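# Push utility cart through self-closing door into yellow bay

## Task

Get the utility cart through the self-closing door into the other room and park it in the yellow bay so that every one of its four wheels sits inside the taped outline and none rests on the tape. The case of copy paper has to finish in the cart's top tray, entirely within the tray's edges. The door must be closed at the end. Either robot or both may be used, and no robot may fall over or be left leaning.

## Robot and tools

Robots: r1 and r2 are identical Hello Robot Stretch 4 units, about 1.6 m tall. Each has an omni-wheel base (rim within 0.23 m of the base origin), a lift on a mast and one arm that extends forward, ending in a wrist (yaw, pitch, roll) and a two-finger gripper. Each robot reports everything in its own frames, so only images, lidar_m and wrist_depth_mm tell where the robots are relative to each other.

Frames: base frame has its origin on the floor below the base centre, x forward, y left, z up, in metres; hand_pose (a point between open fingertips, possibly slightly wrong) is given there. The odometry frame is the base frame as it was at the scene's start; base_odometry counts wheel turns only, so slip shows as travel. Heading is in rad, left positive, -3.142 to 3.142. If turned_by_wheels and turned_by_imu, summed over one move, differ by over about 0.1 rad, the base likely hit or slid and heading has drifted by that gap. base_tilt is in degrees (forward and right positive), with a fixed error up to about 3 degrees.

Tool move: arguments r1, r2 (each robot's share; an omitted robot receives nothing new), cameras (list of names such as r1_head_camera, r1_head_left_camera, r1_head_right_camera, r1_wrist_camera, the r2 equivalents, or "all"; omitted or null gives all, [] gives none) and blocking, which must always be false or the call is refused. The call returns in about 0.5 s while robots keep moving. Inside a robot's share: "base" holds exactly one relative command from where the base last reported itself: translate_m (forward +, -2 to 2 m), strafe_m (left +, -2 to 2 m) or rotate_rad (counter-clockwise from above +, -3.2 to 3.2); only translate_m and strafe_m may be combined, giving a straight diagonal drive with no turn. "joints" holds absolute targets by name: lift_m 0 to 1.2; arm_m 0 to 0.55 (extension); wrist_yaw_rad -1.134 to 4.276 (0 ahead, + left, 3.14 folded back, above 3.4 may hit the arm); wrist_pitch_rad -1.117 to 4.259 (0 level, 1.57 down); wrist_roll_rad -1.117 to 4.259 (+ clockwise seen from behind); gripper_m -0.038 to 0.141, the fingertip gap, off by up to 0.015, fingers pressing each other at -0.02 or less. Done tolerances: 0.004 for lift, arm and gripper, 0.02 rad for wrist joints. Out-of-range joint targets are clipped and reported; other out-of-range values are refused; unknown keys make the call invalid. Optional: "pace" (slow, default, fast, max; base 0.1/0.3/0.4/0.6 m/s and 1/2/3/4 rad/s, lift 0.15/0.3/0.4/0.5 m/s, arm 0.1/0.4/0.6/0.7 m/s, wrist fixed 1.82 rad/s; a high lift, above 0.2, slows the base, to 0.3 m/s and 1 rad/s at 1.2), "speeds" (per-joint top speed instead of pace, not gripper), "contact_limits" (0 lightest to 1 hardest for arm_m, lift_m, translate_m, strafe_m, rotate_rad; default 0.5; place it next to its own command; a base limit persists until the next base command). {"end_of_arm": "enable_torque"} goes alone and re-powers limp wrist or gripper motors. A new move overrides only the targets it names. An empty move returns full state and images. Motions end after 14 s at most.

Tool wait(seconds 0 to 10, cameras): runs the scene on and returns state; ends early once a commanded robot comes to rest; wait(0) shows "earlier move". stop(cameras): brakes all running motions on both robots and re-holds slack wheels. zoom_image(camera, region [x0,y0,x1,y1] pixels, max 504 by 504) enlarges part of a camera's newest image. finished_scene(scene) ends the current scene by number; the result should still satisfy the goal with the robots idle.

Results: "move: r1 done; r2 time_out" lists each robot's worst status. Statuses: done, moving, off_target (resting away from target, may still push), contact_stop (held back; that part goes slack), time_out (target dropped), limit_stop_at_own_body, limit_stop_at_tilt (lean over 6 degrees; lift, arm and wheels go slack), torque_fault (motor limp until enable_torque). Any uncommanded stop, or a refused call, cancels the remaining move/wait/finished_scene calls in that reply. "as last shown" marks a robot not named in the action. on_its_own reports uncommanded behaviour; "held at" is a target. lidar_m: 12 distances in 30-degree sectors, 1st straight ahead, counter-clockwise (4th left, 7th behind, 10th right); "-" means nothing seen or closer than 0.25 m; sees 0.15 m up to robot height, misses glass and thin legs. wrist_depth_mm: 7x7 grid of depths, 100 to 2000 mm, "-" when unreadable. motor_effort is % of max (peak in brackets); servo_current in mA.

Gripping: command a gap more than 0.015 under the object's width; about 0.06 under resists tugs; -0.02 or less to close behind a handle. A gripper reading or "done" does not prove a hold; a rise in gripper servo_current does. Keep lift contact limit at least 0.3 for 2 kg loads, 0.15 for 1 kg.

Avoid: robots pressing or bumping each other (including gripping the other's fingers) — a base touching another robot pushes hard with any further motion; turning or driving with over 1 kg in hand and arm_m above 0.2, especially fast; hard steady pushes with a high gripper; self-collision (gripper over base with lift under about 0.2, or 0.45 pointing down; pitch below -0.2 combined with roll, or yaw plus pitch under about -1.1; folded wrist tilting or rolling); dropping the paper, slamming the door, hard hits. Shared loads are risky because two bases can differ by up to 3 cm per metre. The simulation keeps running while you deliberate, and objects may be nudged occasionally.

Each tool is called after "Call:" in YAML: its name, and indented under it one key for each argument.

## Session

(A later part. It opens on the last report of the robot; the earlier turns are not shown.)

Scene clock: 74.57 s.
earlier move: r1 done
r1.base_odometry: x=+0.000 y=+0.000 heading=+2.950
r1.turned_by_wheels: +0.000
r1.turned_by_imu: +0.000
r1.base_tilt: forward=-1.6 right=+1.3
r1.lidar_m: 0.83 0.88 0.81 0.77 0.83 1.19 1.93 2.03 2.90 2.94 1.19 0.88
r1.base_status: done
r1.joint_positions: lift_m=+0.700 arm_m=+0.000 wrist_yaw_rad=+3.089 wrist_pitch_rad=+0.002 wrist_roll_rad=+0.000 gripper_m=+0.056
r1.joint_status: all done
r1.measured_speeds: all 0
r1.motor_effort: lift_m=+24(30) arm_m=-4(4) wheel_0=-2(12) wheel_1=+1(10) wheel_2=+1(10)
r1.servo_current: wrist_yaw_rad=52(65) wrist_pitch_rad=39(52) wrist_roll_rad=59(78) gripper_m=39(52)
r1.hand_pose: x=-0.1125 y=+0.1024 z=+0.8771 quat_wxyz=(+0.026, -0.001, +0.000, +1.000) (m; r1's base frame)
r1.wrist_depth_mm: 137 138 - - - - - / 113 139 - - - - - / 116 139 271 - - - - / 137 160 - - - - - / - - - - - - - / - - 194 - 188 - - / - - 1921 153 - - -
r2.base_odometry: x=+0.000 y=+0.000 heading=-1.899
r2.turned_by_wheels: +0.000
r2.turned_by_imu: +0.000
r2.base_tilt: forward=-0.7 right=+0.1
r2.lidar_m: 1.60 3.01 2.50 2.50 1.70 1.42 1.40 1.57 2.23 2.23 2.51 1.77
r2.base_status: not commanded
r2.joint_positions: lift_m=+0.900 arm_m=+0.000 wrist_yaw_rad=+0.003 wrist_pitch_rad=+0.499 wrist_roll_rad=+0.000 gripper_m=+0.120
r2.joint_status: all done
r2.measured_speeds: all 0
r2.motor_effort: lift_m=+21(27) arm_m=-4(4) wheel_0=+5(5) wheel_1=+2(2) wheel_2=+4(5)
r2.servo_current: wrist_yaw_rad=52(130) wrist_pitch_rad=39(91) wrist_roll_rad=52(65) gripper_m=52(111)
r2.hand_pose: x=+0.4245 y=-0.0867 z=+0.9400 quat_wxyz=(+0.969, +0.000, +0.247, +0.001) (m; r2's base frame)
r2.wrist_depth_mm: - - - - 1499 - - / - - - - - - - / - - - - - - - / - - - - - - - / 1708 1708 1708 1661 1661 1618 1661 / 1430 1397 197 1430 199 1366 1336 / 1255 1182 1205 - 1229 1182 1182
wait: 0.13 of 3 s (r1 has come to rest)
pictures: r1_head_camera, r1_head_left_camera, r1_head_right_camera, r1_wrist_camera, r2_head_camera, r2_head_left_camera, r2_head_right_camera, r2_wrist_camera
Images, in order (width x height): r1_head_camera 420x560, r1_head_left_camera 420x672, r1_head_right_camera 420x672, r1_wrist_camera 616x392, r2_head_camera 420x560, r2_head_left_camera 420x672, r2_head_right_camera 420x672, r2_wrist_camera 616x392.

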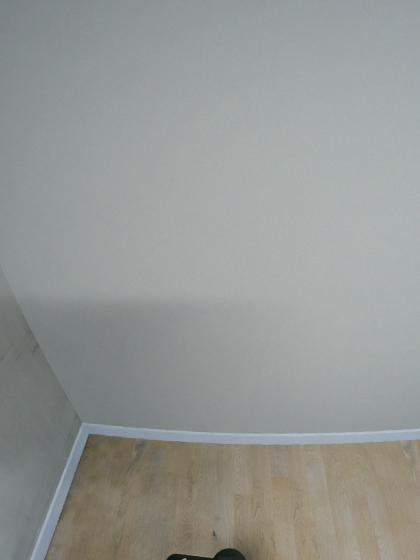

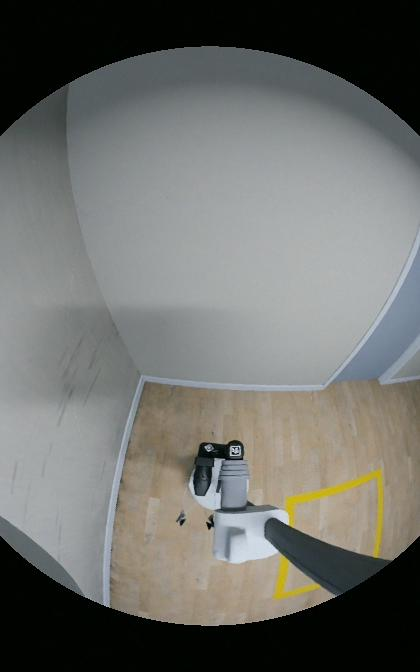

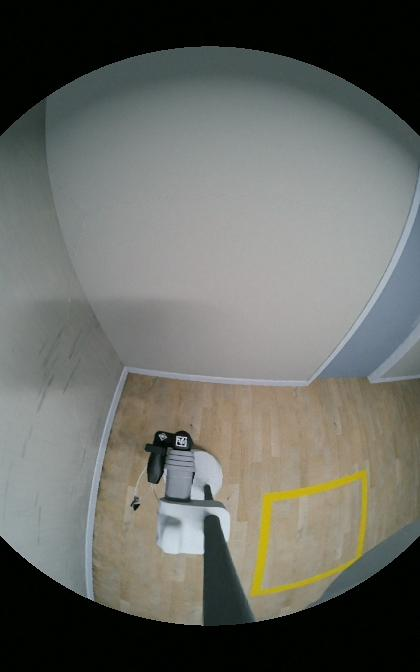

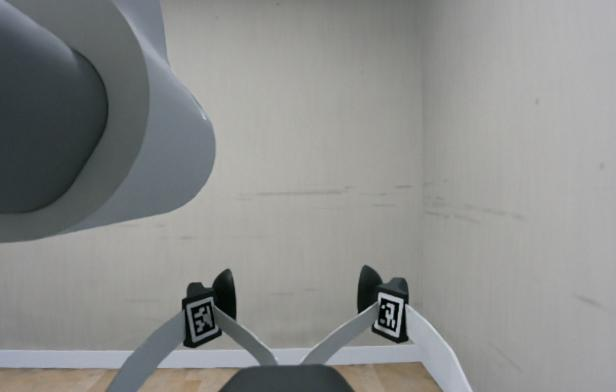

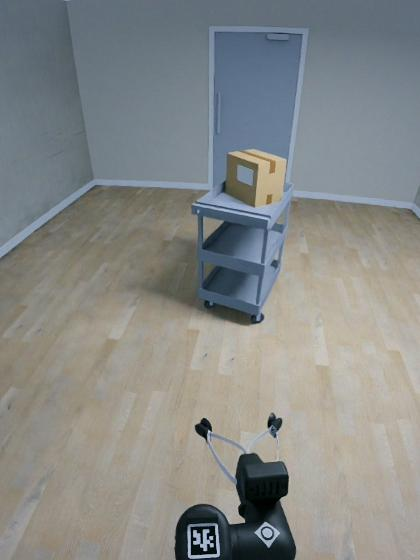

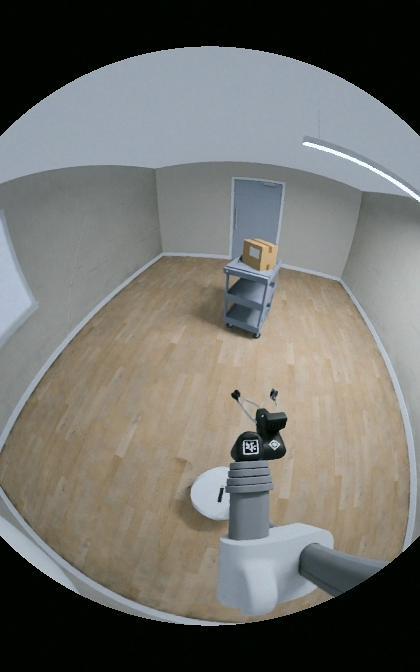

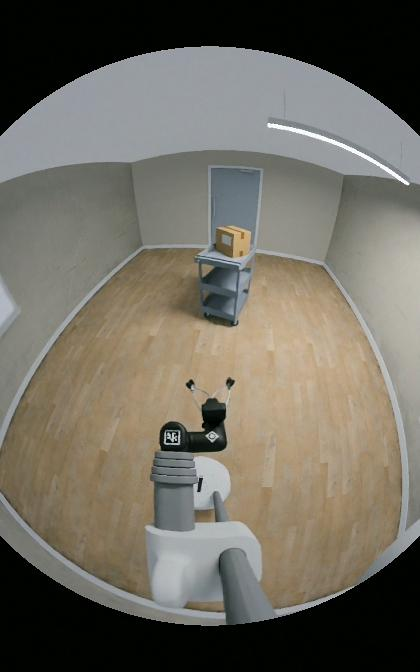

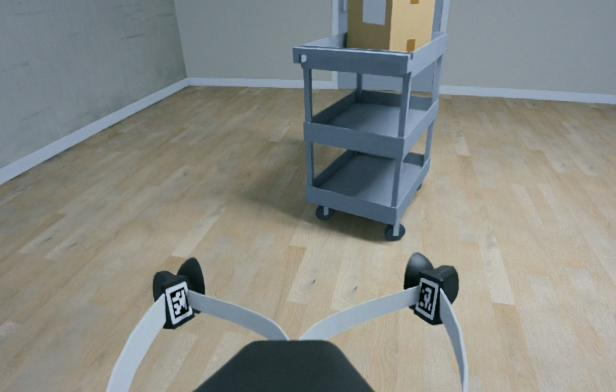

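Call:
move:
  blocking: false
  r1: {"base":{"strafe_m":-1.45},"joints":{"wrist_yaw_rad":0,"gripper_m":-0.03},"pace":"fast"}
  r2: {"base":{"rotate_rad":-0.21}}
  cameras: []

Call:
wait:
  seconds: 1.5
  cameras: []

Call:
move:
  blocking: false
  r2: {"base":{"translate_m":0.5,"strafe_m":0.28}}
  cameras: []

Call:
wait:
  seconds: 4
  cameras: []

Call:
wait:
  seconds: 1

Scene clock: 99.77 s.
move: r1 moving; r2 moving
r1.base_odometry: x=+0.010 y=+0.053 heading=+2.950
r1.turned_by_wheels: +0.000
r1.turned_by_imu: +0.000
r1.base_tilt: forward=-1.6 right=+1.2
r1.lidar_m: 0.83 0.90 0.84 0.82 0.88 1.26 1.91 2.08 2.89 2.91 1.16 0.87
r1.base_status: strafe_m moving
r1.joint_positions: lift_m=+0.700 arm_m=+0.000 wrist_yaw_rad=+2.450 wrist_pitch_rad=+0.002 wrist_roll_rad=+0.000 gripper_m=+0.037
r1.joint_status: wrist_yaw_rad moving; gripper_m moving
r1.measured_speeds: translate_m=-0.001 strafe_m=-0.209 rotate_rad=+0.006 lift_m=+0.000 arm_m=+0.000 wrist_yaw_rad=-1.818 wrist_pitch_rad=+0.000 wrist_roll_rad=+0.000
r1.motor_effort: lift_m=+24(24) arm_m=-4(4) wheel_0=+10(13) wheel_1=-12(13) wheel_2=+0(1)
r1.servo_current: wrist_yaw_rad=91(124) wrist_pitch_rad=39(52) wrist_roll_rad=59(65) gripper_m=98(98)
r1.hand_pose: x=+0.0046 y=+0.2513 z=+0.8771 quat_wxyz=(+0.339, -0.001, +0.000, +0.941) (m; r1's base frame)
r1.wrist_depth_mm: - - - - - - - / - - - - - - - / - - - - - - - / - - - - - - - / - - - - - - - / - - 193 - 186 - - / - 143 1808 138 - - -
r2.base_odometry: x=+0.000 y=+0.000 heading=-2.084
r2.turned_by_wheels: -0.185
r2.turned_by_imu: -0.179
r2.base_tilt: forward=-0.6 right=+0.1
r2.lidar_m: 1.62 3.51 2.56 2.50 2.00 1.45 1.40 1.49 2.08 2.22 2.36 3.26
r2.base_status: rotate_rad moving
r2.joint_positions: lift_m=+0.900 arm_m=+0.000 wrist_yaw_rad=+0.003 wrist_pitch_rad=+0.499 wrist_roll_rad=+0.000 gripper_m=+0.120
r2.joint_status: not commanded
r2.measured_speeds: translate_m=+0.000 strafe_m=-0.003 rotate_rad=-0.340 lift_m=+0.000 arm_m=+0.000 wrist_yaw_rad=+0.000 wrist_pitch_rad=+0.000 wrist_roll_rad=+0.000
r2.motor_effort: lift_m=+21(21) arm_m=-4(4) wheel_0=+8(11) wheel_1=+4(10) wheel_2=+5(10)
r2.servo_current: wrist_yaw_rad=46(59) wrist_pitch_rad=39(46) wrist_roll_rad=46(46) gripper_m=52(59)
r2.hand_pose: x=+0.4244 y=-0.0867 z=+0.9400 quat_wxyz=(+0.969, +0.000, +0.247, +0.001) (m; r2's base frame)
r2.wrist_depth_mm: - - - 1618 - - - / - - - - - - - / - - - - - - - / - - - 1921 - - - / 1708 1708 1708 1708 1661 1661 1661 / 1430 1366 198 1430 199 1336 1397 / 1229 1229 1229 - 1255 1182 1182
pictures: none
No camera images: "cameras" was empty.

Scene clock: 100.23 s.
earlier move: r1 moving; r2 done
r1.base_odometry: x=+0.039 y=+0.199 heading=+2.950
r1.turned_by_wheels: +0.000
r1.turned_by_imu: -0.001
r1.base_tilt: forward=-1.6 right=+1.3
r1.lidar_m: 0.84 0.88 1.00 0.97 1.03 1.46 1.93 2.07 2.91 2.92 1.17 0.86
r1.base_status: strafe_m moving
r1.joint_positions: lift_m=+0.700 arm_m=+0.000 wrist_yaw_rad=+1.601 wrist_pitch_rad=+0.002 wrist_roll_rad=+0.000 gripper_m=-0.013
r1.joint_status: wrist_yaw_rad moving; gripper_m moving
r1.measured_speeds: translate_m=+0.000 strafe_m=-0.404 rotate_rad=-0.003 lift_m=+0.000 arm_m=+0.000 wrist_yaw_rad=-1.820 wrist_pitch_rad=+0.000 wrist_roll_rad=+0.000
r1.motor_effort: lift_m=+24(24) arm_m=-4(4) wheel_0=+12(14) wheel_1=-11(14) wheel_2=-1(1)
r1.servo_current: wrist_yaw_rad=91(124) wrist_pitch_rad=33(52) wrist_roll_rad=59(65) gripper_m=98(124)
r1.hand_pose: x=+0.2497 y=+0.2909 z=+0.8772 quat_wxyz=(+0.696, -0.001, +0.001, +0.718) (m; r1's base frame)
r1.wrist_depth_mm: - - - - - - - / - - - - - - - / - - - - - - - / - - - - - - - / - - - - - - - / - - 184 193 170 - - / - - 162 138 142 - -
r2.base_odometry: x=+0.000 y=+0.000 heading=-2.108
r2.turned_by_wheels: -0.024
r2.turned_by_imu: -0.024
r2.base_tilt: forward=-0.8 right=+0.1
r2.lidar_m: 1.61 3.58 2.60 2.49 2.02 1.48 1.39 1.46 2.00 2.20 2.30 3.19
r2.base_status: done
r2.joint_positions: lift_m=+0.900 arm_m=+0.000 wrist_yaw_rad=+0.003 wrist_pitch_rad=+0.499 wrist_roll_rad=+0.000 gripper_m=+0.120
r2.joint_status: not commanded
r2.measured_speeds: all 0
r2.motor_effort: lift_m=+21(21) arm_m=-4(4) wheel_0=+4(11) wheel_1=+2(10) wheel_2=+3(10)
r2.servo_current: wrist_yaw_rad=39(59) wrist_pitch_rad=33(46) wrist_roll_rad=52(59) gripper_m=52(59)
r2.hand_pose: x=+0.4244 y=-0.0868 z=+0.9400 quat_wxyz=(+0.969, +0.000, +0.247, +0.001) (m; r2's base frame)
r2.wrist_depth_mm: - - - 1576 - - - / - - - - - - - / - - - - - - - / - - - - - - - / 1756 1708 1708 1661 1708 1661 1661 / 1397 1366 197 1397 199 1336 1366 / 1255 1205 1255 - 1255 1182 1182
wait: 0.47 of 1.5 s (r2 has come to rest)
pictures: none
No camera images: "cameras" was empty.

Scene clock: 100.73 s.
earlier move: r1 moving
move: r2 moving
r1.base_odometry: x=+0.077 y=+0.396 heading=+2.950
r1.turned_by_wheels: +0.000
r1.turned_by_imu: -0.001
r1.base_tilt: forward=-1.6 right=+1.3
r1.lidar_m: 0.83 0.87 1.20 1.17 1.23 1.76 1.92 2.08 2.93 2.88 1.27 0.86
r1.base_status: strafe_m moving
r1.joint_positions: lift_m=+0.700 arm_m=+0.000 wrist_yaw_rad=+0.691 wrist_pitch_rad=+0.002 wrist_roll_rad=+0.000 gripper_m=-0.029
r1.joint_status: wrist_yaw_rad moving; gripper_m moving
r1.measured_speeds: translate_m=+0.000 strafe_m=-0.400 rotate_rad=+0.000 lift_m=+0.000 arm_m=+0.000 wrist_yaw_rad=-1.819 wrist_pitch_rad=+0.000 wrist_roll_rad=+0.000
r1.motor_effort: lift_m=+24(24) arm_m=-4(4) wheel_0=+6(9) wheel_1=-5(7) wheel_2=-1(1)
r1.servo_current: wrist_yaw_rad=78(111) wrist_pitch_rad=46(46) wrist_roll_rad=46(59) gripper_m=59(91)
r1.hand_pose: x=+0.4489 y=+0.1163 z=+0.8772 quat_wxyz=(+0.941, +0.000, +0.001, +0.338) (m; r1's base frame)
r1.wrist_depth_mm: - - - - - - - / - - - - - - - / - - - - - - - / - - - - - - - / - - - - - - - / - - 181 198 173 - - / - 136 159 - 149 - -
r2.base_odometry: x=-0.001 y=-0.036 heading=-2.108
r2.turned_by_wheels: +0.000
r2.turned_by_imu: +0.000
r2.base_tilt: forward=-0.7 right=+0.1
r2.lidar_m: 1.59 3.62 2.56 2.47 2.06 1.52 1.44 1.50 2.09 2.25 2.34 3.20
r2.base_status: translate_m moving; strafe_m moving
r2.joint_positions: lift_m=+0.900 arm_m=+0.000 wrist_yaw_rad=+0.003 wrist_pitch_rad=+0.499 wrist_roll_rad=+0.000 gripper_m=+0.120
r2.joint_status: not commanded
r2.measured_speeds: translate_m=+0.121 strafe_m=+0.070 rotate_rad=-0.005 lift_m=+0.000 arm_m=+0.000 wrist_yaw_rad=+0.000 wrist_pitch_rad=+0.000 wrist_roll_rad=+0.000
r2.motor_effort: lift_m=+21(21) arm_m=-4(4) wheel_0=+3(8) wheel_1=+10(11) wheel_2=-12(12)
r2.servo_current: wrist_yaw_rad=52(59) wrist_pitch_rad=46(46) wrist_roll_rad=46(52) gripper_m=52(59)
r2.hand_pose: x=+0.4244 y=-0.0868 z=+0.9400 quat_wxyz=(+0.969, +0.000, +0.247, +0.001) (m; r2's base frame)
r2.wrist_depth_mm: - - - 1576 - - - / - - - - - - - / - - - - - - - / - - - - - - - / 1708 1708 1708 1661 1661 1661 1661 / 1464 1366 198 1430 199 1366 1336 / 1229 1205 1229 - 1229 1182 1182
pictures: none
No camera images: "cameras" was empty.

Scene clock: 103.50 s.
earlier move: r1 moving; r2 done
r1.base_odometry: x=+0.273 y=+1.403 heading=+2.950
r1.turned_by_wheels: +0.000
r1.turned_by_imu: -0.006
r1.base_tilt: forward=-1.6 right=+1.3
r1.lidar_m: 0.86 0.86 1.17 2.19 2.31 2.04 1.97 2.11 2.62 2.51 1.11 0.87
r1.base_status: strafe_m moving
r1.joint_positions: lift_m=+0.700 arm_m=+0.000 wrist_yaw_rad=+0.003 wrist_pitch_rad=+0.002 wrist_roll_rad=+0.000 gripper_m=-0.029
r1.joint_status: all done
r1.measured_speeds: translate_m=+0.000 strafe_m=-0.141 rotate_rad=+0.000 lift_m=+0.000 arm_m=+0.000 wrist_yaw_rad=+0.000 wrist_pitch_rad=+0.000 wrist_roll_rad=+0.000
r1.motor_effort: lift_m=+24(24) arm_m=-4(4) wheel_0=-2(9) wheel_1=+4(9) wheel_2=+1(1)
r1.servo_current: wrist_yaw_rad=46(111) wrist_pitch_rad=46(52) wrist_roll_rad=52(72) gripper_m=59(91)
r1.hand_pose: x=+0.4595 y=-0.0867 z=+0.8772 quat_wxyz=(+1.000, +0.000, +0.001, +0.001) (m; r1's base frame)
r1.wrist_depth_mm: 609 - - - - - 654 / 609 - - - - - 661 / 609 - - - - - 661 / 621 - - - - - - / 621 - - - - - - / 627 - 180 198 172 - - / 640 136 159 - 149 - -
r2.base_odometry: x=-0.015 y=-0.573 heading=-2.108
r2.turned_by_wheels: +0.000
r2.turned_by_imu: +0.002
r2.base_tilt: forward=-0.7 right=+0.1
r2.lidar_m: 1.16 3.19 2.33 2.20 2.33 2.01 1.91 2.00 2.60 2.50 2.61 1.19
r2.base_status: done
r2.joint_positions: lift_m=+0.900 arm_m=+0.000 wrist_yaw_rad=+0.003 wrist_pitch_rad=+0.499 wrist_roll_rad=+0.000 gripper_m=+0.120
r2.joint_status: not commanded
r2.measured_speeds: all 0
r2.motor_effort: lift_m=+20(21) arm_m=-4(4) wheel_0=+3(9) wheel_1=+3(12) wheel_2=-4(14)
r2.servo_current: wrist_yaw_rad=46(59) wrist_pitch_rad=46(46) wrist_roll_rad=52(65) gripper_m=39(59)
r2.hand_pose: x=+0.4244 y=-0.0868 z=+0.9401 quat_wxyz=(+0.969, +0.000, +0.247, +0.001) (m; r2's base frame)
r2.wrist_depth_mm: - - - 1255 1118 - - / - - - 1281 1160 - - / - - - - - - - / - - - - - - - / 1756 1708 1708 1537 1576 1708 1618 / 1430 1366 197 1397 196 1366 1366 / 1255 1205 1229 - 1182 1160 1205
wait: 2.77 of 4 s (r2 has come to rest)
pictures: none
No camera images: "cameras" was empty.

Scene clock: 104.10 s.
earlier move: r1 done
r1.base_odometry: x=+0.277 y=+1.423 heading=+2.950
r1.turned_by_wheels: +0.000
r1.turned_by_imu: +0.000
r1.base_tilt: forward=-1.6 right=+1.3
r1.lidar_m: 0.87 0.86 1.17 2.21 2.32 2.06 1.96 2.11 2.56 2.48 1.11 0.89
r1.base_status: done
r1.joint_positions: lift_m=+0.700 arm_m=+0.000 wrist_yaw_rad=+0.003 wrist_pitch_rad=+0.002 wrist_roll_rad=+0.000 gripper_m=-0.029
r1.joint_status: all done
r1.measured_speeds: all 0
r1.motor_effort: lift_m=+24(24) arm_m=-4(4) wheel_0=+0(9) wheel_1=+2(9) wheel_2=+0(1)
r1.servo_current: wrist_yaw_rad=52(111) wrist_pitch_rad=46(52) wrist_roll_rad=39(72) gripper_m=59(91)
r1.hand_pose: x=+0.4595 y=-0.0867 z=+0.8772 quat_wxyz=(+1.000, +0.000, +0.001, +0.001) (m; r1's base frame)
r1.wrist_depth_mm: 627 - - - - - 654 / 621 - - - - - 654 / 634 - - - - - 647 / 627 - - - - - - / 627 - - - - - - / 621 - 180 198 173 - - / 647 136 159 - 149 - -
r2.base_odometry: x=-0.015 y=-0.573 heading=-2.108
r2.turned_by_wheels: +0.000
r2.turned_by_imu: +0.000
r2.base_tilt: forward=-0.7 right=+0.1
r2.lidar_m: 1.15 3.19 2.34 2.20 2.34 2.00 1.90 2.01 2.62 2.50 2.59 1.17
r2.base_status: done
r2.joint_positions: lift_m=+0.900 arm_m=+0.000 wrist_yaw_rad=+0.003 wrist_pitch_rad=+0.499 wrist_roll_rad=+0.000 gripper_m=+0.120
r2.joint_status: not commanded
r2.measured_speeds: all 0
r2.motor_effort: lift_m=+21(21) arm_m=-4(4) wheel_0=+3(9) wheel_1=+2(12) wheel_2=-4(14)
r2.servo_current: wrist_yaw_rad=46(59) wrist_pitch_rad=39(46) wrist_roll_rad=46(65) gripper_m=52(59)
r2.hand_pose: x=+0.4244 y=-0.0868 z=+0.9401 quat_wxyz=(+0.969, +0.000, +0.247, +0.001) (m; r2's base frame)
r2.wrist_depth_mm: - - - 1255 1098 - - / - - - 1229 1160 - - / - - - - - - - / - - - - - - - / 1708 1708 1708 1618 1576 1661 1618 / 1397 1366 198 1430 195 1366 1366 / 1229 1229 1255 - 1229 1182 1182
wait: 0.60 of 1 s (r1 has come to rest)
pictures: r1_head_camera, r1_head_left_camera, r1_head_right_camera, r1_wrist_camera, r2_head_camera, r2_head_left_camera, r2_head_right_camera, r2_wrist_camera
Images, in order (width x height): r1_head_camera 420x560, r1_head_left_camera 420x672, r1_head_right_camera 420x672, r1_wrist_camera 616x392, r2_head_camera 420x560, r2_head_left_camera 420x672, r2_head_right_camera 420x672, r2_wrist_camera 616x392.

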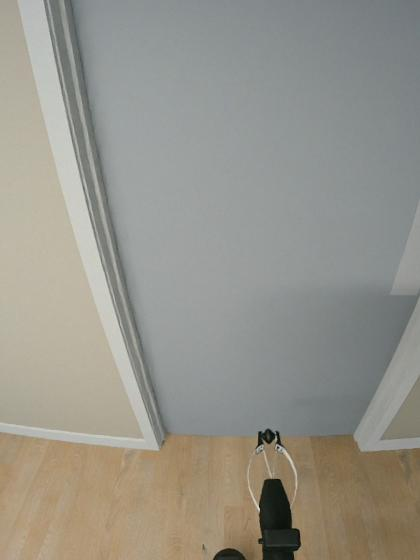

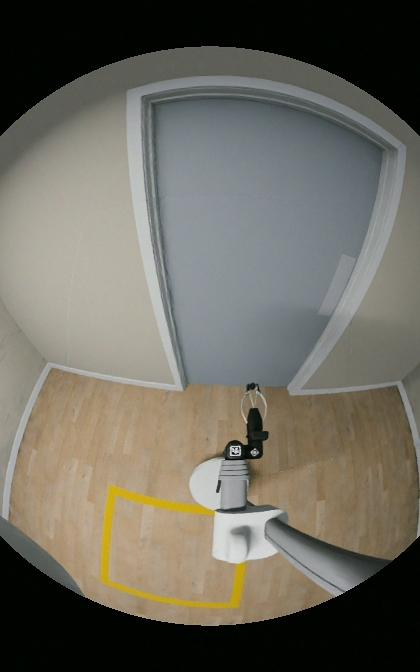

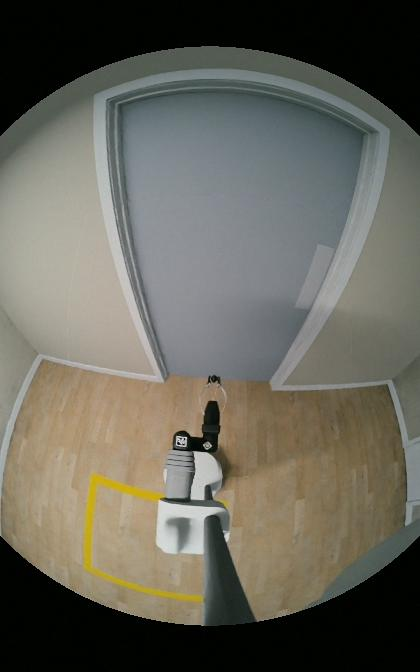

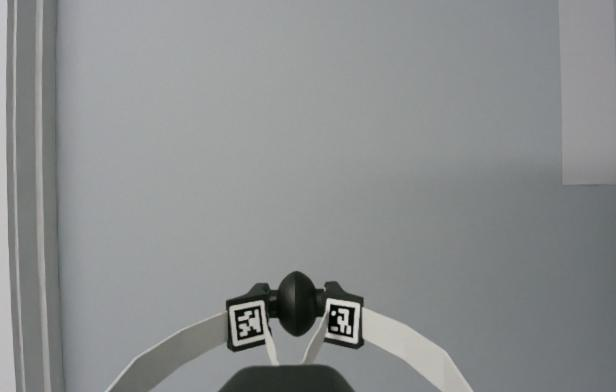

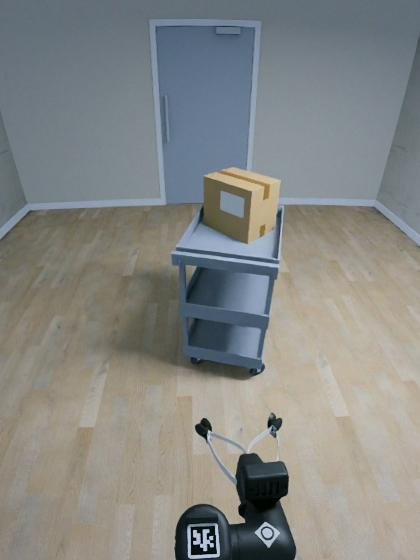

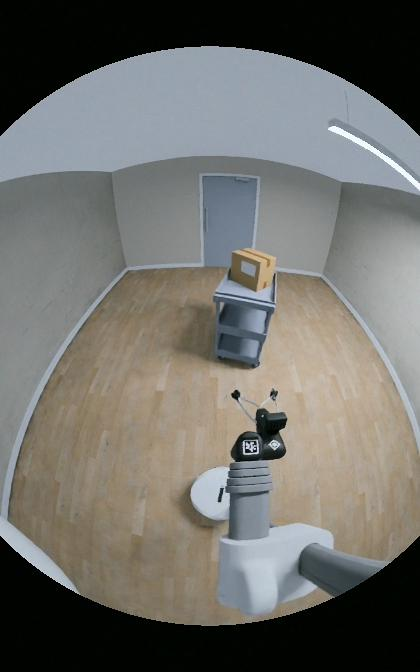

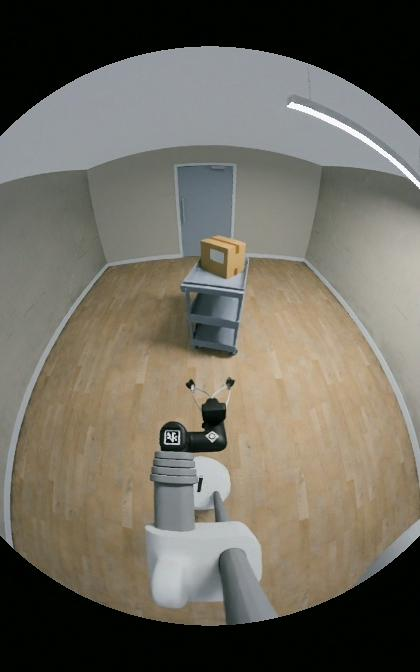

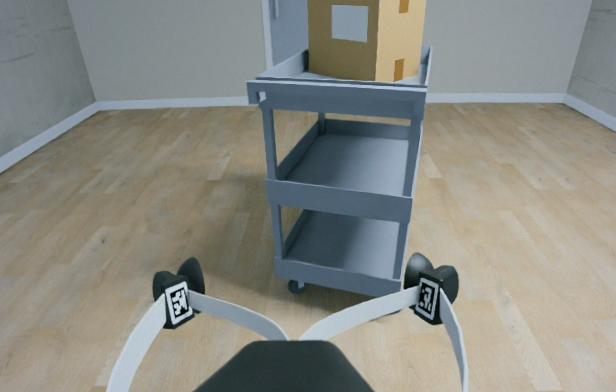

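Call:
move:
  blocking: false
  r1: {"base":{"strafe_m":-0.2},"pace":"fast"}
  r2: {"base":{"translate_m":0.35},"joints":{"wrist_pitch_rad":0.7}}
  cameras: []

Call:
wait:
  seconds: 2.5
  cameras: []

Call:
wait:
  seconds: 0.6
  cameras: ["r1_head_camera","r1_wrist_camera","r1_head_right_camera","r2_wrist_camera","r2_head_camera"]

Call:
zoom_image:
  camera: "r2_wrist_camera"
  region: [180, 0, 500, 250]

Call:
zoom_image:
  camera: "r2_head_camera"
  region: [140, 140, 320, 420]

Scene clock: 137.97 s.
move: r1 moving; r2 moving
r1.base_odometry: x=+0.287 y=+1.477 heading=+2.950
r1.turned_by_wheels: +0.000
r1.turned_by_imu: +0.000
r1.base_tilt: forward=-1.6 right=+1.2
r1.lidar_m: 0.86 0.89 1.19 2.26 2.37 2.05 1.97 2.11 2.53 2.45 1.13 0.90
r1.base_status: strafe_m moving
r1.joint_positions: lift_m=+0.700 arm_m=+0.000 wrist_yaw_rad=+0.003 wrist_pitch_rad=+0.002 wrist_roll_rad=+0.000 gripper_m=-0.029
r1.joint_status: not commanded
r1.measured_speeds: translate_m=-0.001 strafe_m=-0.210 rotate_rad=+0.004 lift_m=+0.000 arm_m=+0.000 wrist_yaw_rad=+0.000 wrist_pitch_rad=+0.000 wrist_roll_rad=+0.000
r1.motor_effort: lift_m=+24(24) arm_m=-4(4) wheel_0=+11(13) wheel_1=-11(12) wheel_2=+0(1)
r1.servo_current: wrist_yaw_rad=46(65) wrist_pitch_rad=39(46) wrist_roll_rad=65(65) gripper_m=59(65)
r1.hand_pose: x=+0.4595 y=-0.0867 z=+0.8772 quat_wxyz=(+1.000, +0.000, +0.001, +0.001) (m; r1's base frame)
r1.wrist_depth_mm: 647 - - - - - 621 / 654 - - - - - 634 / 654 - - - - - 634 / 654 - - - - - - / 661 - - - - - - / 654 - 180 198 173 - - / 647 136 159 - 149 - -
r2.base_odometry: x=-0.031 y=-0.600 heading=-2.108
r2.turned_by_wheels: +0.000
r2.turned_by_imu: +0.000
r2.base_tilt: forward=-0.7 right=+0.1
r2.lidar_m: 1.12 3.19 2.35 2.20 2.32 2.02 1.92 2.02 2.63 2.51 2.61 1.13
r2.base_status: translate_m moving
r2.joint_positions: lift_m=+0.900 arm_m=+0.000 wrist_yaw_rad=+0.003 wrist_pitch_rad=+0.698 wrist_roll_rad=+0.000 gripper_m=+0.120
r2.joint_status: wrist_pitch_rad moving
r2.measured_speeds: translate_m=+0.121 strafe_m=+0.000 rotate_rad=-0.004 lift_m=+0.000 arm_m=+0.000 wrist_yaw_rad=+0.000 wrist_pitch_rad=+0.004 wrist_roll_rad=+0.000
r2.motor_effort: lift_m=+21(21) arm_m=-4(4) wheel_0=+9(9) wheel_1=+7(8) wheel_2=-13(13)
r2.servo_current: wrist_yaw_rad=59(59) wrist_pitch_rad=13(65) wrist_roll_rad=39(59) gripper_m=46(59)
r2.hand_pose: x=+0.3921 y=-0.0868 z=+0.8926 quat_wxyz=(+0.940, +0.000, +0.342, +0.001) (m; r2's base frame)
r2.wrist_depth_mm: - - - - - - - / - - - - - - - / - 1983 1921 1281 1756 1863 1808 / 1708 1576 1618 1499 1537 1537 1537 / 1430 1397 1397 1397 1336 1336 1336 / 1205 1160 200 1205 199 1160 1160 / 1098 1060 1078 - 1060 1042 1042
pictures: none
No camera images: "cameras" was empty.

Scene clock: 139.13 s.
earlier move: r1 done; r2 moving
r1.base_odometry: x=+0.315 y=+1.620 heading=+2.950
r1.turned_by_wheels: +0.000
r1.turned_by_imu: -0.001
r1.base_tilt: forward=-1.6 right=+1.3
r1.lidar_m: 0.85 0.90 1.18 2.41 2.54 2.07 1.97 2.13 2.34 2.30 1.11 0.88
r1.base_status: done
r1.joint_positions: lift_m=+0.700 arm_m=+0.000 wrist_yaw_rad=+0.003 wrist_pitch_rad=+0.002 wrist_roll_rad=+0.000 gripper_m=-0.029
r1.joint_status: not commanded
r1.measured_speeds: all 0
r1.motor_effort: lift_m=+24(24) arm_m=-4(4) wheel_0=+0(14) wheel_1=+2(12) wheel_2=+0(2)
r1.servo_current: wrist_yaw_rad=65(65) wrist_pitch_rad=33(52) wrist_roll_rad=52(72) gripper_m=65(65)
r1.hand_pose: x=+0.4595 y=-0.0867 z=+0.8772 quat_wxyz=(+1.000, +0.000, +0.001, +0.001) (m; r1's base frame)
r1.wrist_depth_mm: - - - - - 647 574 / - - - - - 647 580 / - - - - - 654 585 / - - - - - 647 585 / - - - - - 661 591 / - - 180 198 172 654 585 / - 136 159 - 149 640 580
r2.base_odometry: x=-0.163 y=-0.821 heading=-2.108
r2.turned_by_wheels: +0.000
r2.turned_by_imu: +0.000
r2.base_tilt: forward=-0.7 right=+0.1
r2.lidar_m: 0.87 3.21 2.32 2.20 2.32 2.31 2.19 2.27 2.63 2.50 2.60 0.83
r2.base_status: translate_m moving
r2.joint_positions: lift_m=+0.900 arm_m=+0.000 wrist_yaw_rad=+0.003 wrist_pitch_rad=+0.698 wrist_roll_rad=+0.000 gripper_m=+0.120
r2.joint_status: all done
r2.measured_speeds: translate_m=+0.179 strafe_m=-0.001 rotate_rad=-0.004 lift_m=+0.000 arm_m=+0.000 wrist_yaw_rad=+0.000 wrist_pitch_rad=+0.000 wrist_roll_rad=+0.000
r2.motor_effort: lift_m=+21(21) arm_m=-4(4) wheel_0=+5(9) wheel_1=+2(8) wheel_2=-4(15)
r2.servo_current: wrist_yaw_rad=46(59) wrist_pitch_rad=46(65) wrist_roll_rad=46(59) gripper_m=52(59)
r2.hand_pose: x=+0.3920 y=-0.0868 z=+0.8926 quat_wxyz=(+0.940, +0.000, +0.342, +0.001) (m; r2's base frame)
r2.wrist_depth_mm: - - - 917 842 - - / - - - - - - - / - 1983 1921 - - 1808 1921 / 1661 1576 1618 - - 1537 1537 / 1430 1397 1336 1281 946 1336 1308 / 1229 1182 201 1205 199 1160 1160 / 1118 1078 1078 - 1060 1078 1042
wait: 1.17 of 2.5 s (r1 has come to rest)
pictures: none
No camera images: "cameras" was empty.

Scene clock: 139.73 s.
earlier move: r2 moving
r1.base_odometry: x=+0.315 y=+1.620 heading=+2.950
r1.turned_by_wheels: +0.000
r1.turned_by_imu: +0.000
r1.base_tilt: forward=-1.6 right=+1.3
r1.lidar_m: 0.86 0.91 1.20 2.42 2.55 2.06 1.99 2.12 2.38 2.29 1.08 0.89
r1.base_status: done
r1.joint_positions: lift_m=+0.700 arm_m=+0.000 wrist_yaw_rad=+0.003 wrist_pitch_rad=+0.002 wrist_roll_rad=+0.000 gripper_m=-0.029
r1.joint_status: not commanded
r1.measured_speeds: all 0
r1.motor_effort: lift_m=+24(24) arm_m=-4(4) wheel_0=+0(14) wheel_1=+1(12) wheel_2=+0(2)
r1.servo_current: wrist_yaw_rad=39(65) wrist_pitch_rad=46(52) wrist_roll_rad=59(72) gripper_m=59(65)
r1.hand_pose: x=+0.4595 y=-0.0867 z=+0.8772 quat_wxyz=(+1.000, +0.000, +0.001, +0.001) (m; r1's base frame)
r1.wrist_depth_mm: - - - - - 647 574 / - - - - - 640 580 / - - - - - 640 585 / - - - - - 654 585 / - - - - - 647 585 / - - 181 198 173 654 585 / - 136 159 - 149 634 580
r2.base_odometry: x=-0.193 y=-0.872 heading=-2.108
r2.turned_by_wheels: +0.000
r2.turned_by_imu: +0.000
r2.base_tilt: forward=-0.7 right=+0.1
r2.lidar_m: 0.81 3.20 2.34 2.21 2.33 2.36 2.25 2.31 2.59 2.48 2.61 0.82
r2.base_status: translate_m moving
r2.joint_positions: lift_m=+0.900 arm_m=+0.000 wrist_yaw_rad=+0.003 wrist_pitch_rad=+0.698 wrist_roll_rad=+0.000 gripper_m=+0.120
r2.joint_status: all done
r2.measured_speeds: translate_m=+0.028 strafe_m=+0.000 rotate_rad=+0.000 lift_m=+0.000 arm_m=+0.000 wrist_yaw_rad=+0.000 wrist_pitch_rad=+0.000 wrist_roll_rad=+0.000
r2.motor_effort: lift_m=+21(21) arm_m=-4(4) wheel_0=+4(9) wheel_1=+3(8) wheel_2=-3(15)
r2.servo_current: wrist_yaw_rad=46(59) wrist_pitch_rad=39(65) wrist_roll_rad=52(59) gripper_m=52(59)
r2.hand_pose: x=+0.3920 y=-0.0868 z=+0.8926 quat_wxyz=(+0.940, +0.000, +0.342, +0.001) (m; r2's base frame)
r2.wrist_depth_mm: - - - 854 778 - - / - - - - 621 1118 - / - 1983 1863 - - 1808 1863 / 1618 1661 1618 - - 1537 1537 / 1397 1397 1366 - 220 1366 1308 / 1229 1205 201 1182 195 1182 1160 / 1098 1078 1078 - 1078 1042 1042
wait: 0.60 s; no rest
pictures: r1_head_camera, r1_head_right_camera, r1_wrist_camera, r2_head_camera, r2_wrist_camera
Images, in order (width x height): r1_head_camera 420x560, r1_head_right_camera 420x672, r1_wrist_camera 616x392, r2_head_camera 420x560, r2_wrist_camera 616x392.

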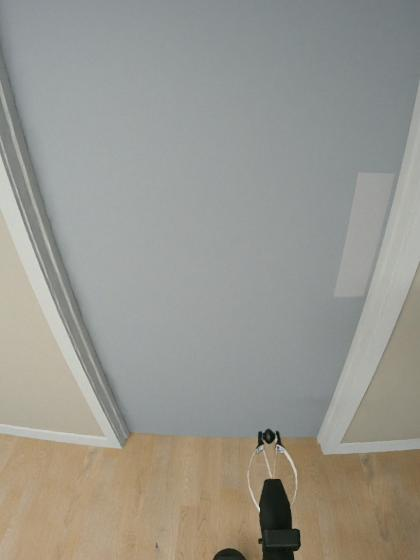

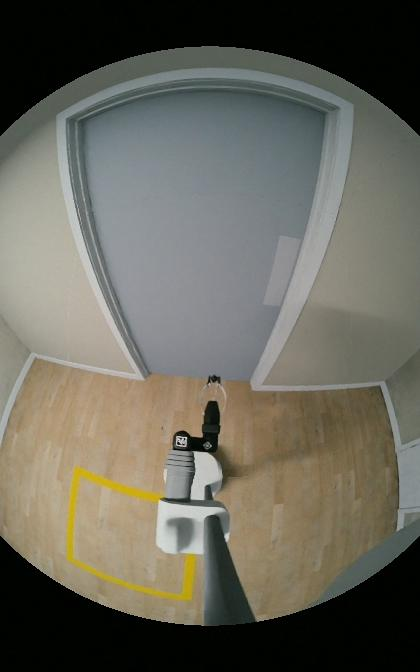

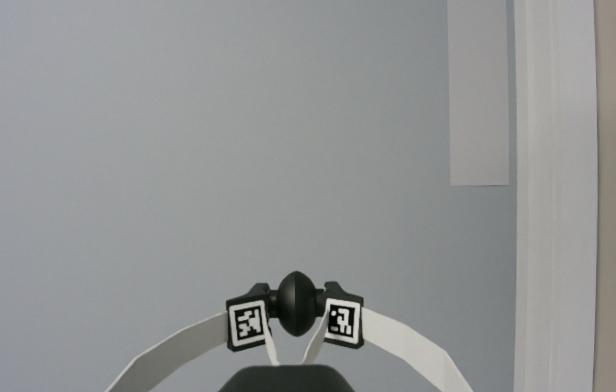

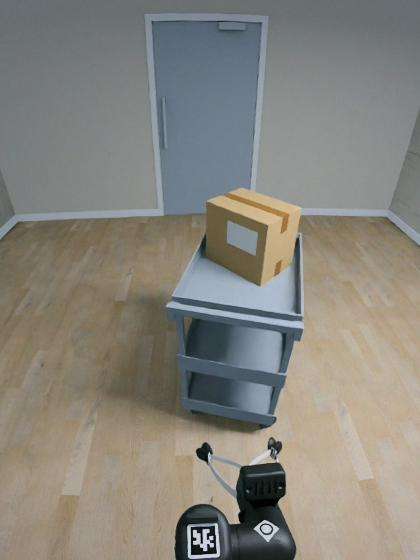

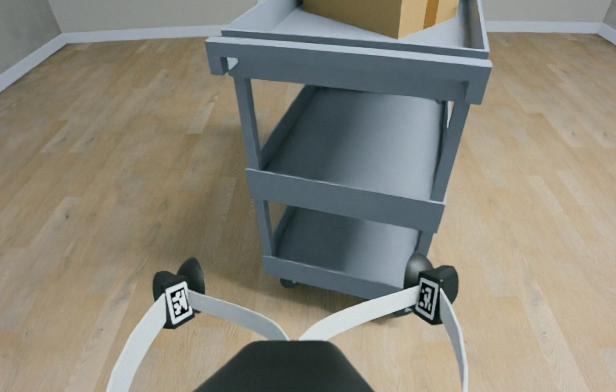

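Scaled by 1.575.

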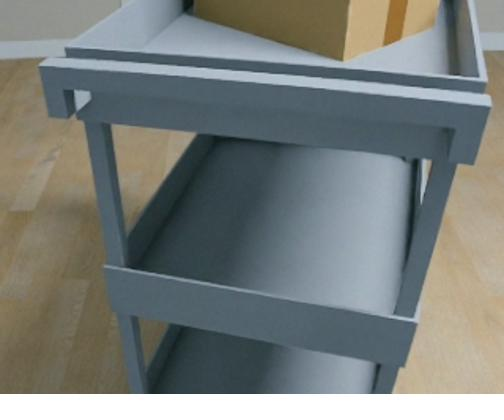

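Scaled by 1.800 from the camera's 420x560 image, which has a finer 1200x1600 frame.

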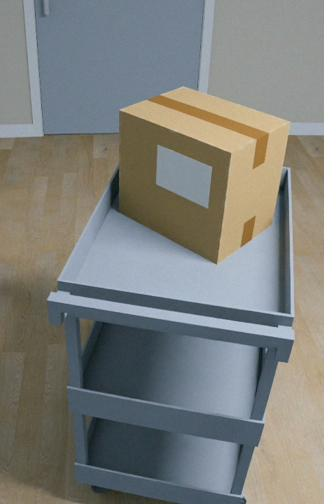

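Call:
move:
  blocking: false
  r1: {"base":{"strafe_m":-0.08,"translate_m":0.3}}
  r2: {"base":{"strafe_m":-0.1},"joints":{"lift_m":0.545,"wrist_pitch_rad":0,"wrist_roll_rad":1.57}}
  cameras: []

Call:
wait:
  seconds: 2
  cameras: []

Call:
wait:
  seconds: 0.7
  cameras: ["r1_head_camera","r1_wrist_camera","r2_wrist_camera","r2_head_camera"]

Scene clock: 173.43 s.
earlier move: r2 done
move: r1 moving; r2 moving
r1.base_odometry: x=+0.286 y=+1.634 heading=+2.950
r1.turned_by_wheels: +0.000
r1.turned_by_imu: +0.000
r1.base_tilt: forward=-1.6 right=+1.3
r1.lidar_m: 0.82 0.88 1.11 2.43 2.53 2.08 2.01 2.16 2.39 2.26 1.05 0.87
r1.base_status: translate_m moving; strafe_m moving
r1.joint_positions: lift_m=+0.700 arm_m=+0.000 wrist_yaw_rad=+0.003 wrist_pitch_rad=+0.002 wrist_roll_rad=+0.000 gripper_m=-0.029
r1.joint_status: not commanded
r1.measured_speeds: translate_m=+0.123 strafe_m=-0.033 rotate_rad=-0.007 lift_m=+0.000 arm_m=+0.000 wrist_yaw_rad=+0.000 wrist_pitch_rad=+0.000 wrist_roll_rad=+0.000
r1.motor_effort: lift_m=+24(24) arm_m=-4(4) wheel_0=+9(9) wheel_1=+3(7) wheel_2=-9(10)
r1.servo_current: wrist_yaw_rad=39(65) wrist_pitch_rad=39(46) wrist_roll_rad=39(59) gripper_m=59(65)
r1.hand_pose: x=+0.4595 y=-0.0867 z=+0.8772 quat_wxyz=(+1.000, +0.000, +0.001, +0.001) (m; r1's base frame)
r1.wrist_depth_mm: - - - - - 615 559 / - - - - - 627 574 / - - - - - 621 569 / - - - - - 627 574 / - - - - - - 574 / - - 181 198 172 627 574 / - 137 159 - 149 615 569
r2.base_odometry: x=-0.225 y=-0.855 heading=-2.108
r2.turned_by_wheels: +0.000
r2.turned_by_imu: +0.000
r2.base_tilt: forward=-0.7 right=+0.1
r2.lidar_m: 0.79 3.26 2.38 2.25 2.36 2.35 2.26 2.34 2.57 2.46 2.56 0.80
r2.base_status: strafe_m moving
r2.joint_positions: lift_m=+0.862 arm_m=+0.000 wrist_yaw_rad=+0.003 wrist_pitch_rad=+0.146 wrist_roll_rad=+0.589 gripper_m=+0.120
r2.joint_status: lift_m moving; wrist_pitch_rad moving; wrist_roll_rad moving
r2.measured_speeds: translate_m=+0.001 strafe_m=-0.140 rotate_rad=-0.007 lift_m=-0.146 arm_m=+0.000 wrist_yaw_rad=+0.000 wrist_pitch_rad=-1.592 wrist_roll_rad=+1.820
r2.motor_effort: lift_m=+15(18) arm_m=-4(4) wheel_0=+9(12) wheel_1=-10(11) wheel_2=+0(2)
r2.servo_current: wrist_yaw_rad=39(52) wrist_pitch_rad=98(169) wrist_roll_rad=85(104) gripper_m=46(52)
r2.hand_pose: x=+0.4565 y=-0.0867 z=+0.9985 quat_wxyz=(+0.954, +0.290, +0.070, -0.020) (m; r2's base frame)
r2.wrist_depth_mm: - - - - - - - / - - - - - - - / - - - 891 917 - - / - - - 991 866 - 1808 / - - - 676 634 1661 1537 / - - 198 715 185 654 1281 / - - - - - - 1098
pictures: none
No camera images: "cameras" was empty.

Scene clock: 175.40 s.
earlier move: r1 done; r2 done
r1.base_odometry: x=+0.035 y=+1.755 heading=+2.950
r1.turned_by_wheels: +0.000
r1.turned_by_imu: +0.000
r1.base_tilt: forward=-1.6 right=+1.3
r1.lidar_m: 0.55 0.59 0.78 2.25 2.64 2.35 2.29 2.44 2.30 1.80 0.68 0.60
r1.base_status: done
r1.joint_positions: lift_m=+0.700 arm_m=+0.000 wrist_yaw_rad=+0.003 wrist_pitch_rad=+0.002 wrist_roll_rad=+0.000 gripper_m=-0.029
r1.joint_status: not commanded
r1.measured_speeds: all 0
r1.motor_effort: lift_m=+24(24) arm_m=-4(4) wheel_0=+1(10) wheel_1=+2(7) wheel_2=+0(10)
r1.servo_current: wrist_yaw_rad=59(65) wrist_pitch_rad=39(52) wrist_roll_rad=59(78) gripper_m=59(72)
r1.hand_pose: x=+0.4595 y=-0.0867 z=+0.8772 quat_wxyz=(+1.000, +0.000, +0.001, +0.001) (m; r1's base frame)
r1.wrist_depth_mm: 355 355 351 351 349 349 345 / 353 353 351 351 351 347 349 / 355 353 351 353 351 351 347 / 353 355 353 351 351 353 349 / 357 355 353 353 353 351 351 / 357 357 209 198 355 353 349 / 357 357 355 353 355 353 353
r2.base_odometry: x=-0.280 y=-0.822 heading=-2.108
r2.turned_by_wheels: +0.000
r2.turned_by_imu: +0.000
r2.base_tilt: forward=-0.7 right=+0.0
r2.lidar_m: 0.79 3.36 2.43 2.31 2.42 2.35 2.26 2.36 2.50 2.41 2.52 0.81
r2.base_status: done
r2.joint_positions: lift_m=+0.545 arm_m=+0.000 wrist_yaw_rad=+0.003 wrist_pitch_rad=+0.008 wrist_roll_rad=+1.568 gripper_m=+0.120
r2.joint_status: all done
r2.measured_speeds: all 0
r2.motor_effort: lift_m=+14(18) arm_m=-4(4) wheel_0=+2(12) wheel_1=-2(11) wheel_2=+0(2)
r2.servo_current: wrist_yaw_rad=52(59) wrist_pitch_rad=46(169) wrist_roll_rad=52(104) gripper_m=46(59)
r2.hand_pose: x=+0.4595 y=-0.0867 z=+0.7212 quat_wxyz=(+0.708, +0.706, +0.004, -0.002) (m; r2's base frame)
r2.wrist_depth_mm: - - - - - 1430 976 / - - - - - 1430 991 / - - 597 - 603 603 - / - - 627 - 621 634 - / - - 661 - 647 - - / - - 196 - 198 1205 - / - - - - - 1499 991
wait: 1.97 of 2 s (r1 and r2 have come to rest)
pictures: none
No camera images: "cameras" was empty.

Scene clock: 176.10 s.
r1.base_odometry: x=+0.035 y=+1.755 heading=+2.950
r1.turned_by_wheels: +0.000
r1.turned_by_imu: +0.000
r1.base_tilt: forward=-1.6 right=+1.3
r1.lidar_m: 0.56 0.58 0.78 2.23 2.62 2.36 2.30 2.42 2.30 1.77 0.68 0.56
r1.base_status: done
r1.joint_positions: lift_m=+0.700 arm_m=+0.000 wrist_yaw_rad=+0.003 wrist_pitch_rad=+0.002 wrist_roll_rad=+0.000 gripper_m=-0.029
r1.joint_status: not commanded
r1.measured_speeds: all 0
r1.motor_effort: lift_m=+24(24) arm_m=-4(4) wheel_0=+2(10) wheel_1=+3(7) wheel_2=+0(10)
r1.servo_current: wrist_yaw_rad=39(65) wrist_pitch_rad=46(52) wrist_roll_rad=46(78) gripper_m=59(72)
r1.hand_pose: x=+0.4595 y=-0.0867 z=+0.8772 quat_wxyz=(+1.000, +0.000, +0.001, +0.001) (m; r1's base frame)
r1.wrist_depth_mm: 353 349 349 349 351 347 347 / 353 351 353 351 349 351 347 / 355 355 353 353 351 349 349 / 353 355 353 353 351 351 351 / 355 355 353 353 351 351 351 / 357 355 210 198 353 353 353 / 357 357 355 355 355 353 353
r2.base_odometry: x=-0.280 y=-0.822 heading=-2.108
r2.turned_by_wheels: +0.000
r2.turned_by_imu: +0.000
r2.base_tilt: forward=-0.6 right=+0.1
r2.lidar_m: 0.77 3.34 2.45 2.30 2.42 2.34 2.26 2.34 2.50 2.41 2.52 0.79
r2.base_status: done
r2.joint_positions: lift_m=+0.545 arm_m=+0.000 wrist_yaw_rad=+0.003 wrist_pitch_rad=+0.008 wrist_roll_rad=+1.568 gripper_m=+0.120
r2.joint_status: all done
r2.measured_speeds: all 0
r2.motor_effort: lift_m=+14(18) arm_m=-4(4) wheel_0=+2(12) wheel_1=-2(11) wheel_2=+0(2)
r2.servo_current: wrist_yaw_rad=39(59) wrist_pitch_rad=52(169) wrist_roll_rad=46(104) gripper_m=52(59)
r2.hand_pose: x=+0.4595 y=-0.0867 z=+0.7212 quat_wxyz=(+0.708, +0.706, +0.004, -0.002) (m; r2's base frame)
r2.wrist_depth_mm: - - - - - 1397 976 / - - - - - 1397 1008 / - - 603 - 597 603 - / - - 627 - 621 621 - / - - 654 - 647 - - / - - 196 - 198 1182 - / - - - - - 1430 991
wait: 0.70 s; at rest by 0.27 s
pictures: r1_head_camera, r1_wrist_camera, r2_head_camera, r2_wrist_camera
Images, in order (width x height): r1_head_camera 420x560, r1_wrist_camera 616x392, r2_head_camera 420x560, r2_wrist_camera 616x392.

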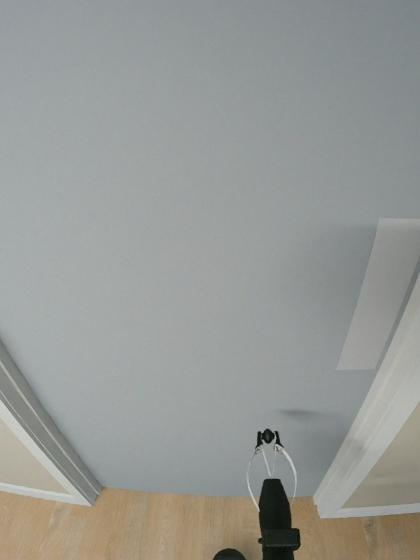

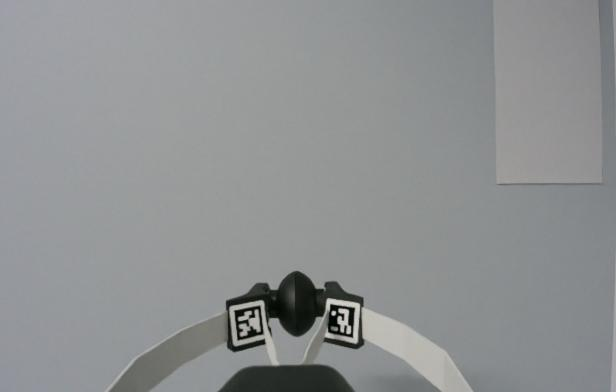

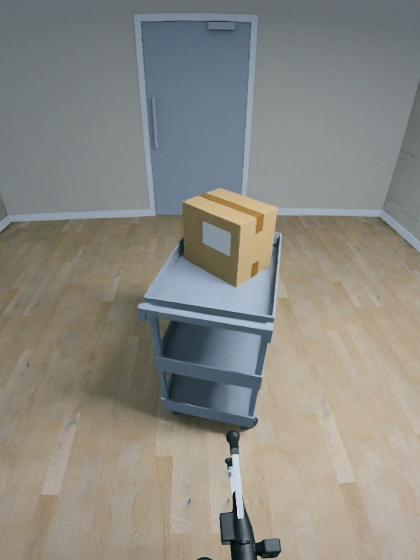

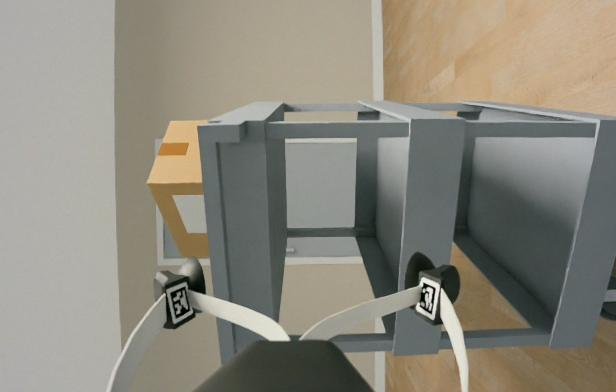

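Call:
zoom_image:
  camera: "r2_wrist_camera"
  region: [140, 80, 320, 380]

Scaled by 1.680.

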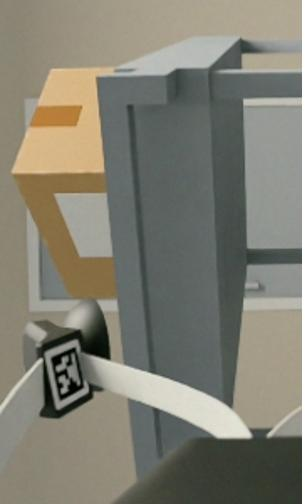

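Call:
move:
  blocking: false
  r2: {"base":{"translate_m":0.15,"strafe_m":0.025},"joints":{"lift_m":0.675}}
  cameras: []

Call:
wait:
  seconds: 2.5
  cameras: ["r2_wrist_camera"]

Call:
zoom_image:
  camera: "r2_wrist_camera"
  region: [160, 20, 460, 380]

Scene clock: 189.80 s.
move: r2 moving
r1: as last shown
r1.lidar_m: 0.56 0.58 0.79 2.21 2.61 2.37 2.30 2.43 2.30 1.79 0.68 0.58
r1.motor_effort: lift_m=+24(24) arm_m=-4(4) wheel_0=+2(2) wheel_1=+2(3) wheel_2=+0(0)
r1.servo_current: wrist_yaw_rad=46(65) wrist_pitch_rad=39(46) wrist_roll_rad=59(65) gripper_m=65(65)
r1.wrist_depth_mm: 353 351 351 353 351 349 347 / 353 353 351 351 349 349 347 / 353 353 351 353 351 351 347 / 353 353 355 353 351 351 349 / 357 355 355 355 355 351 351 / 355 353 209 198 351 355 353 / 357 357 355 353 355 355 353
r2.base_odometry: x=-0.291 y=-0.852 heading=-2.108
r2.turned_by_wheels: +0.000
r2.turned_by_imu: +0.001
r2.base_tilt: forward=-0.8 right=+0.1
r2.lidar_m: 0.77 3.30 2.45 2.31 2.43 2.39 2.27 2.39 2.50 2.43 2.53 0.77
r2.base_status: translate_m moving; strafe_m moving
r2.joint_positions: lift_m=+0.583 arm_m=+0.000 wrist_yaw_rad=+0.003 wrist_pitch_rad=+0.008 wrist_roll_rad=+1.568 gripper_m=+0.120
r2.joint_status: lift_m moving
r2.measured_speeds: translate_m=+0.122 strafe_m=+0.022 rotate_rad=-0.006 lift_m=+0.146 arm_m=+0.000 wrist_yaw_rad=+0.000 wrist_pitch_rad=+0.000 wrist_roll_rad=+0.000
r2.motor_effort: lift_m=+24(26) arm_m=-4(4) wheel_0=+5(7) wheel_1=+8(9) wheel_2=-12(13)
r2.servo_current: wrist_yaw_rad=39(59) wrist_pitch_rad=59(59) wrist_roll_rad=65(65) gripper_m=52(52)
r2.hand_pose: x=+0.4595 y=-0.0867 z=+0.7586 quat_wxyz=(+0.708, +0.706, +0.004, -0.002) (m; r2's base frame)
r2.wrist_depth_mm: - - - - - 1499 1008 / - - - - - 1499 1025 / - - 574 - 1098 569 - / - - 820 - 1118 597 - / - - 931 - 1060 627 - / - - 198 - 213 1308 - / - - - - - 1499 1042
pictures: none
No camera images: "cameras" was empty.

Scene clock: 191.13 s.
earlier move: r2 done
r1.base_odometry: x=+0.035 y=+1.755 heading=+2.950
r1.turned_by_wheels: +0.000
r1.turned_by_imu: +0.000
r1.base_tilt: forward=-1.6 right=+1.3
r1.lidar_m: 0.55 0.59 0.79 2.23 2.62 2.36 2.28 2.43 2.31 1.78 0.67 0.59
r1.base_status: not commanded
r1.joint_positions: lift_m=+0.700 arm_m=+0.000 wrist_yaw_rad=+0.003 wrist_pitch_rad=+0.002 wrist_roll_rad=+0.000 gripper_m=-0.029
r1.joint_status: not commanded
r1.measured_speeds: all 0
r1.motor_effort: lift_m=+24(24) arm_m=-4(4) wheel_0=+2(2) wheel_1=+3(3) wheel_2=+0(0)
r1.servo_current: wrist_yaw_rad=46(72) wrist_pitch_rad=46(46) wrist_roll_rad=72(72) gripper_m=65(65)
r1.hand_pose: x=+0.4595 y=-0.0867 z=+0.8772 quat_wxyz=(+1.000, +0.000, +0.001, +0.001) (m; r1's base frame)
r1.wrist_depth_mm: 353 353 353 349 351 349 345 / 353 353 353 351 349 349 347 / 355 351 355 351 351 349 347 / 355 355 355 355 353 351 349 / 357 357 355 353 353 353 351 / 357 359 209 198 353 351 353 / 357 355 355 355 353 355 353
r2.base_odometry: x=-0.335 y=-0.964 heading=-2.108
r2.turned_by_wheels: +0.000
r2.turned_by_imu: +0.000
r2.base_tilt: forward=-0.7 right=+0.1
r2.lidar_m: 0.63 3.28 2.38 2.31 2.38 2.53 2.40 2.51 2.53 2.43 2.53 0.64
r2.base_status: done
r2.joint_positions: lift_m=+0.675 arm_m=+0.000 wrist_yaw_rad=+0.003 wrist_pitch_rad=+0.008 wrist_roll_rad=+1.568 gripper_m=+0.120
r2.joint_status: all done
r2.measured_speeds: all 0
r2.motor_effort: lift_m=+21(26) arm_m=-4(4) wheel_0=+2(10) wheel_1=+3(9) wheel_2=-3(14)
r2.servo_current: wrist_yaw_rad=46(59) wrist_pitch_rad=52(59) wrist_roll_rad=46(65) gripper_m=52(59)
r2.hand_pose: x=+0.4595 y=-0.0867 z=+0.8507 quat_wxyz=(+0.708, +0.706, +0.004, -0.002) (m; r2's base frame)
r2.wrist_depth_mm: - - - - - 1661 1138 / - - - 439 - 1618 445 / - - 732 455 - - 459 / - - 750 477 - - 484 / - - - 504 - - 504 / - - 199 517 198 530 539 / - - - - - 1464 574
wait: 1.33 of 2.5 s (r2 has come to rest)
pictures: r2_wrist_camera
Images, in order (width x height): r2_wrist_camera 616x392.

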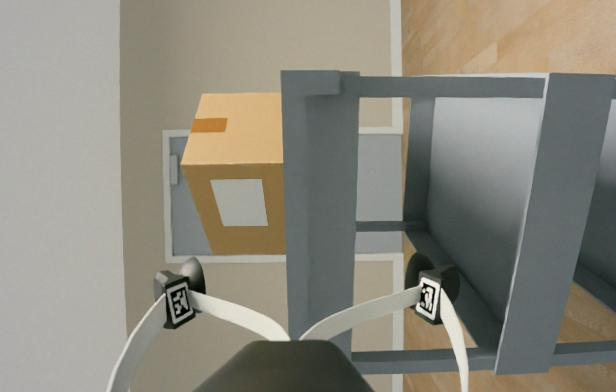

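Scaled by 1.400.

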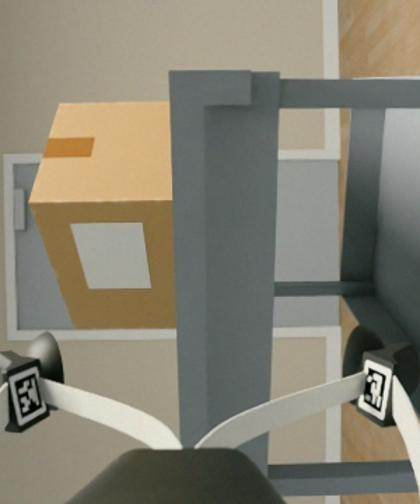

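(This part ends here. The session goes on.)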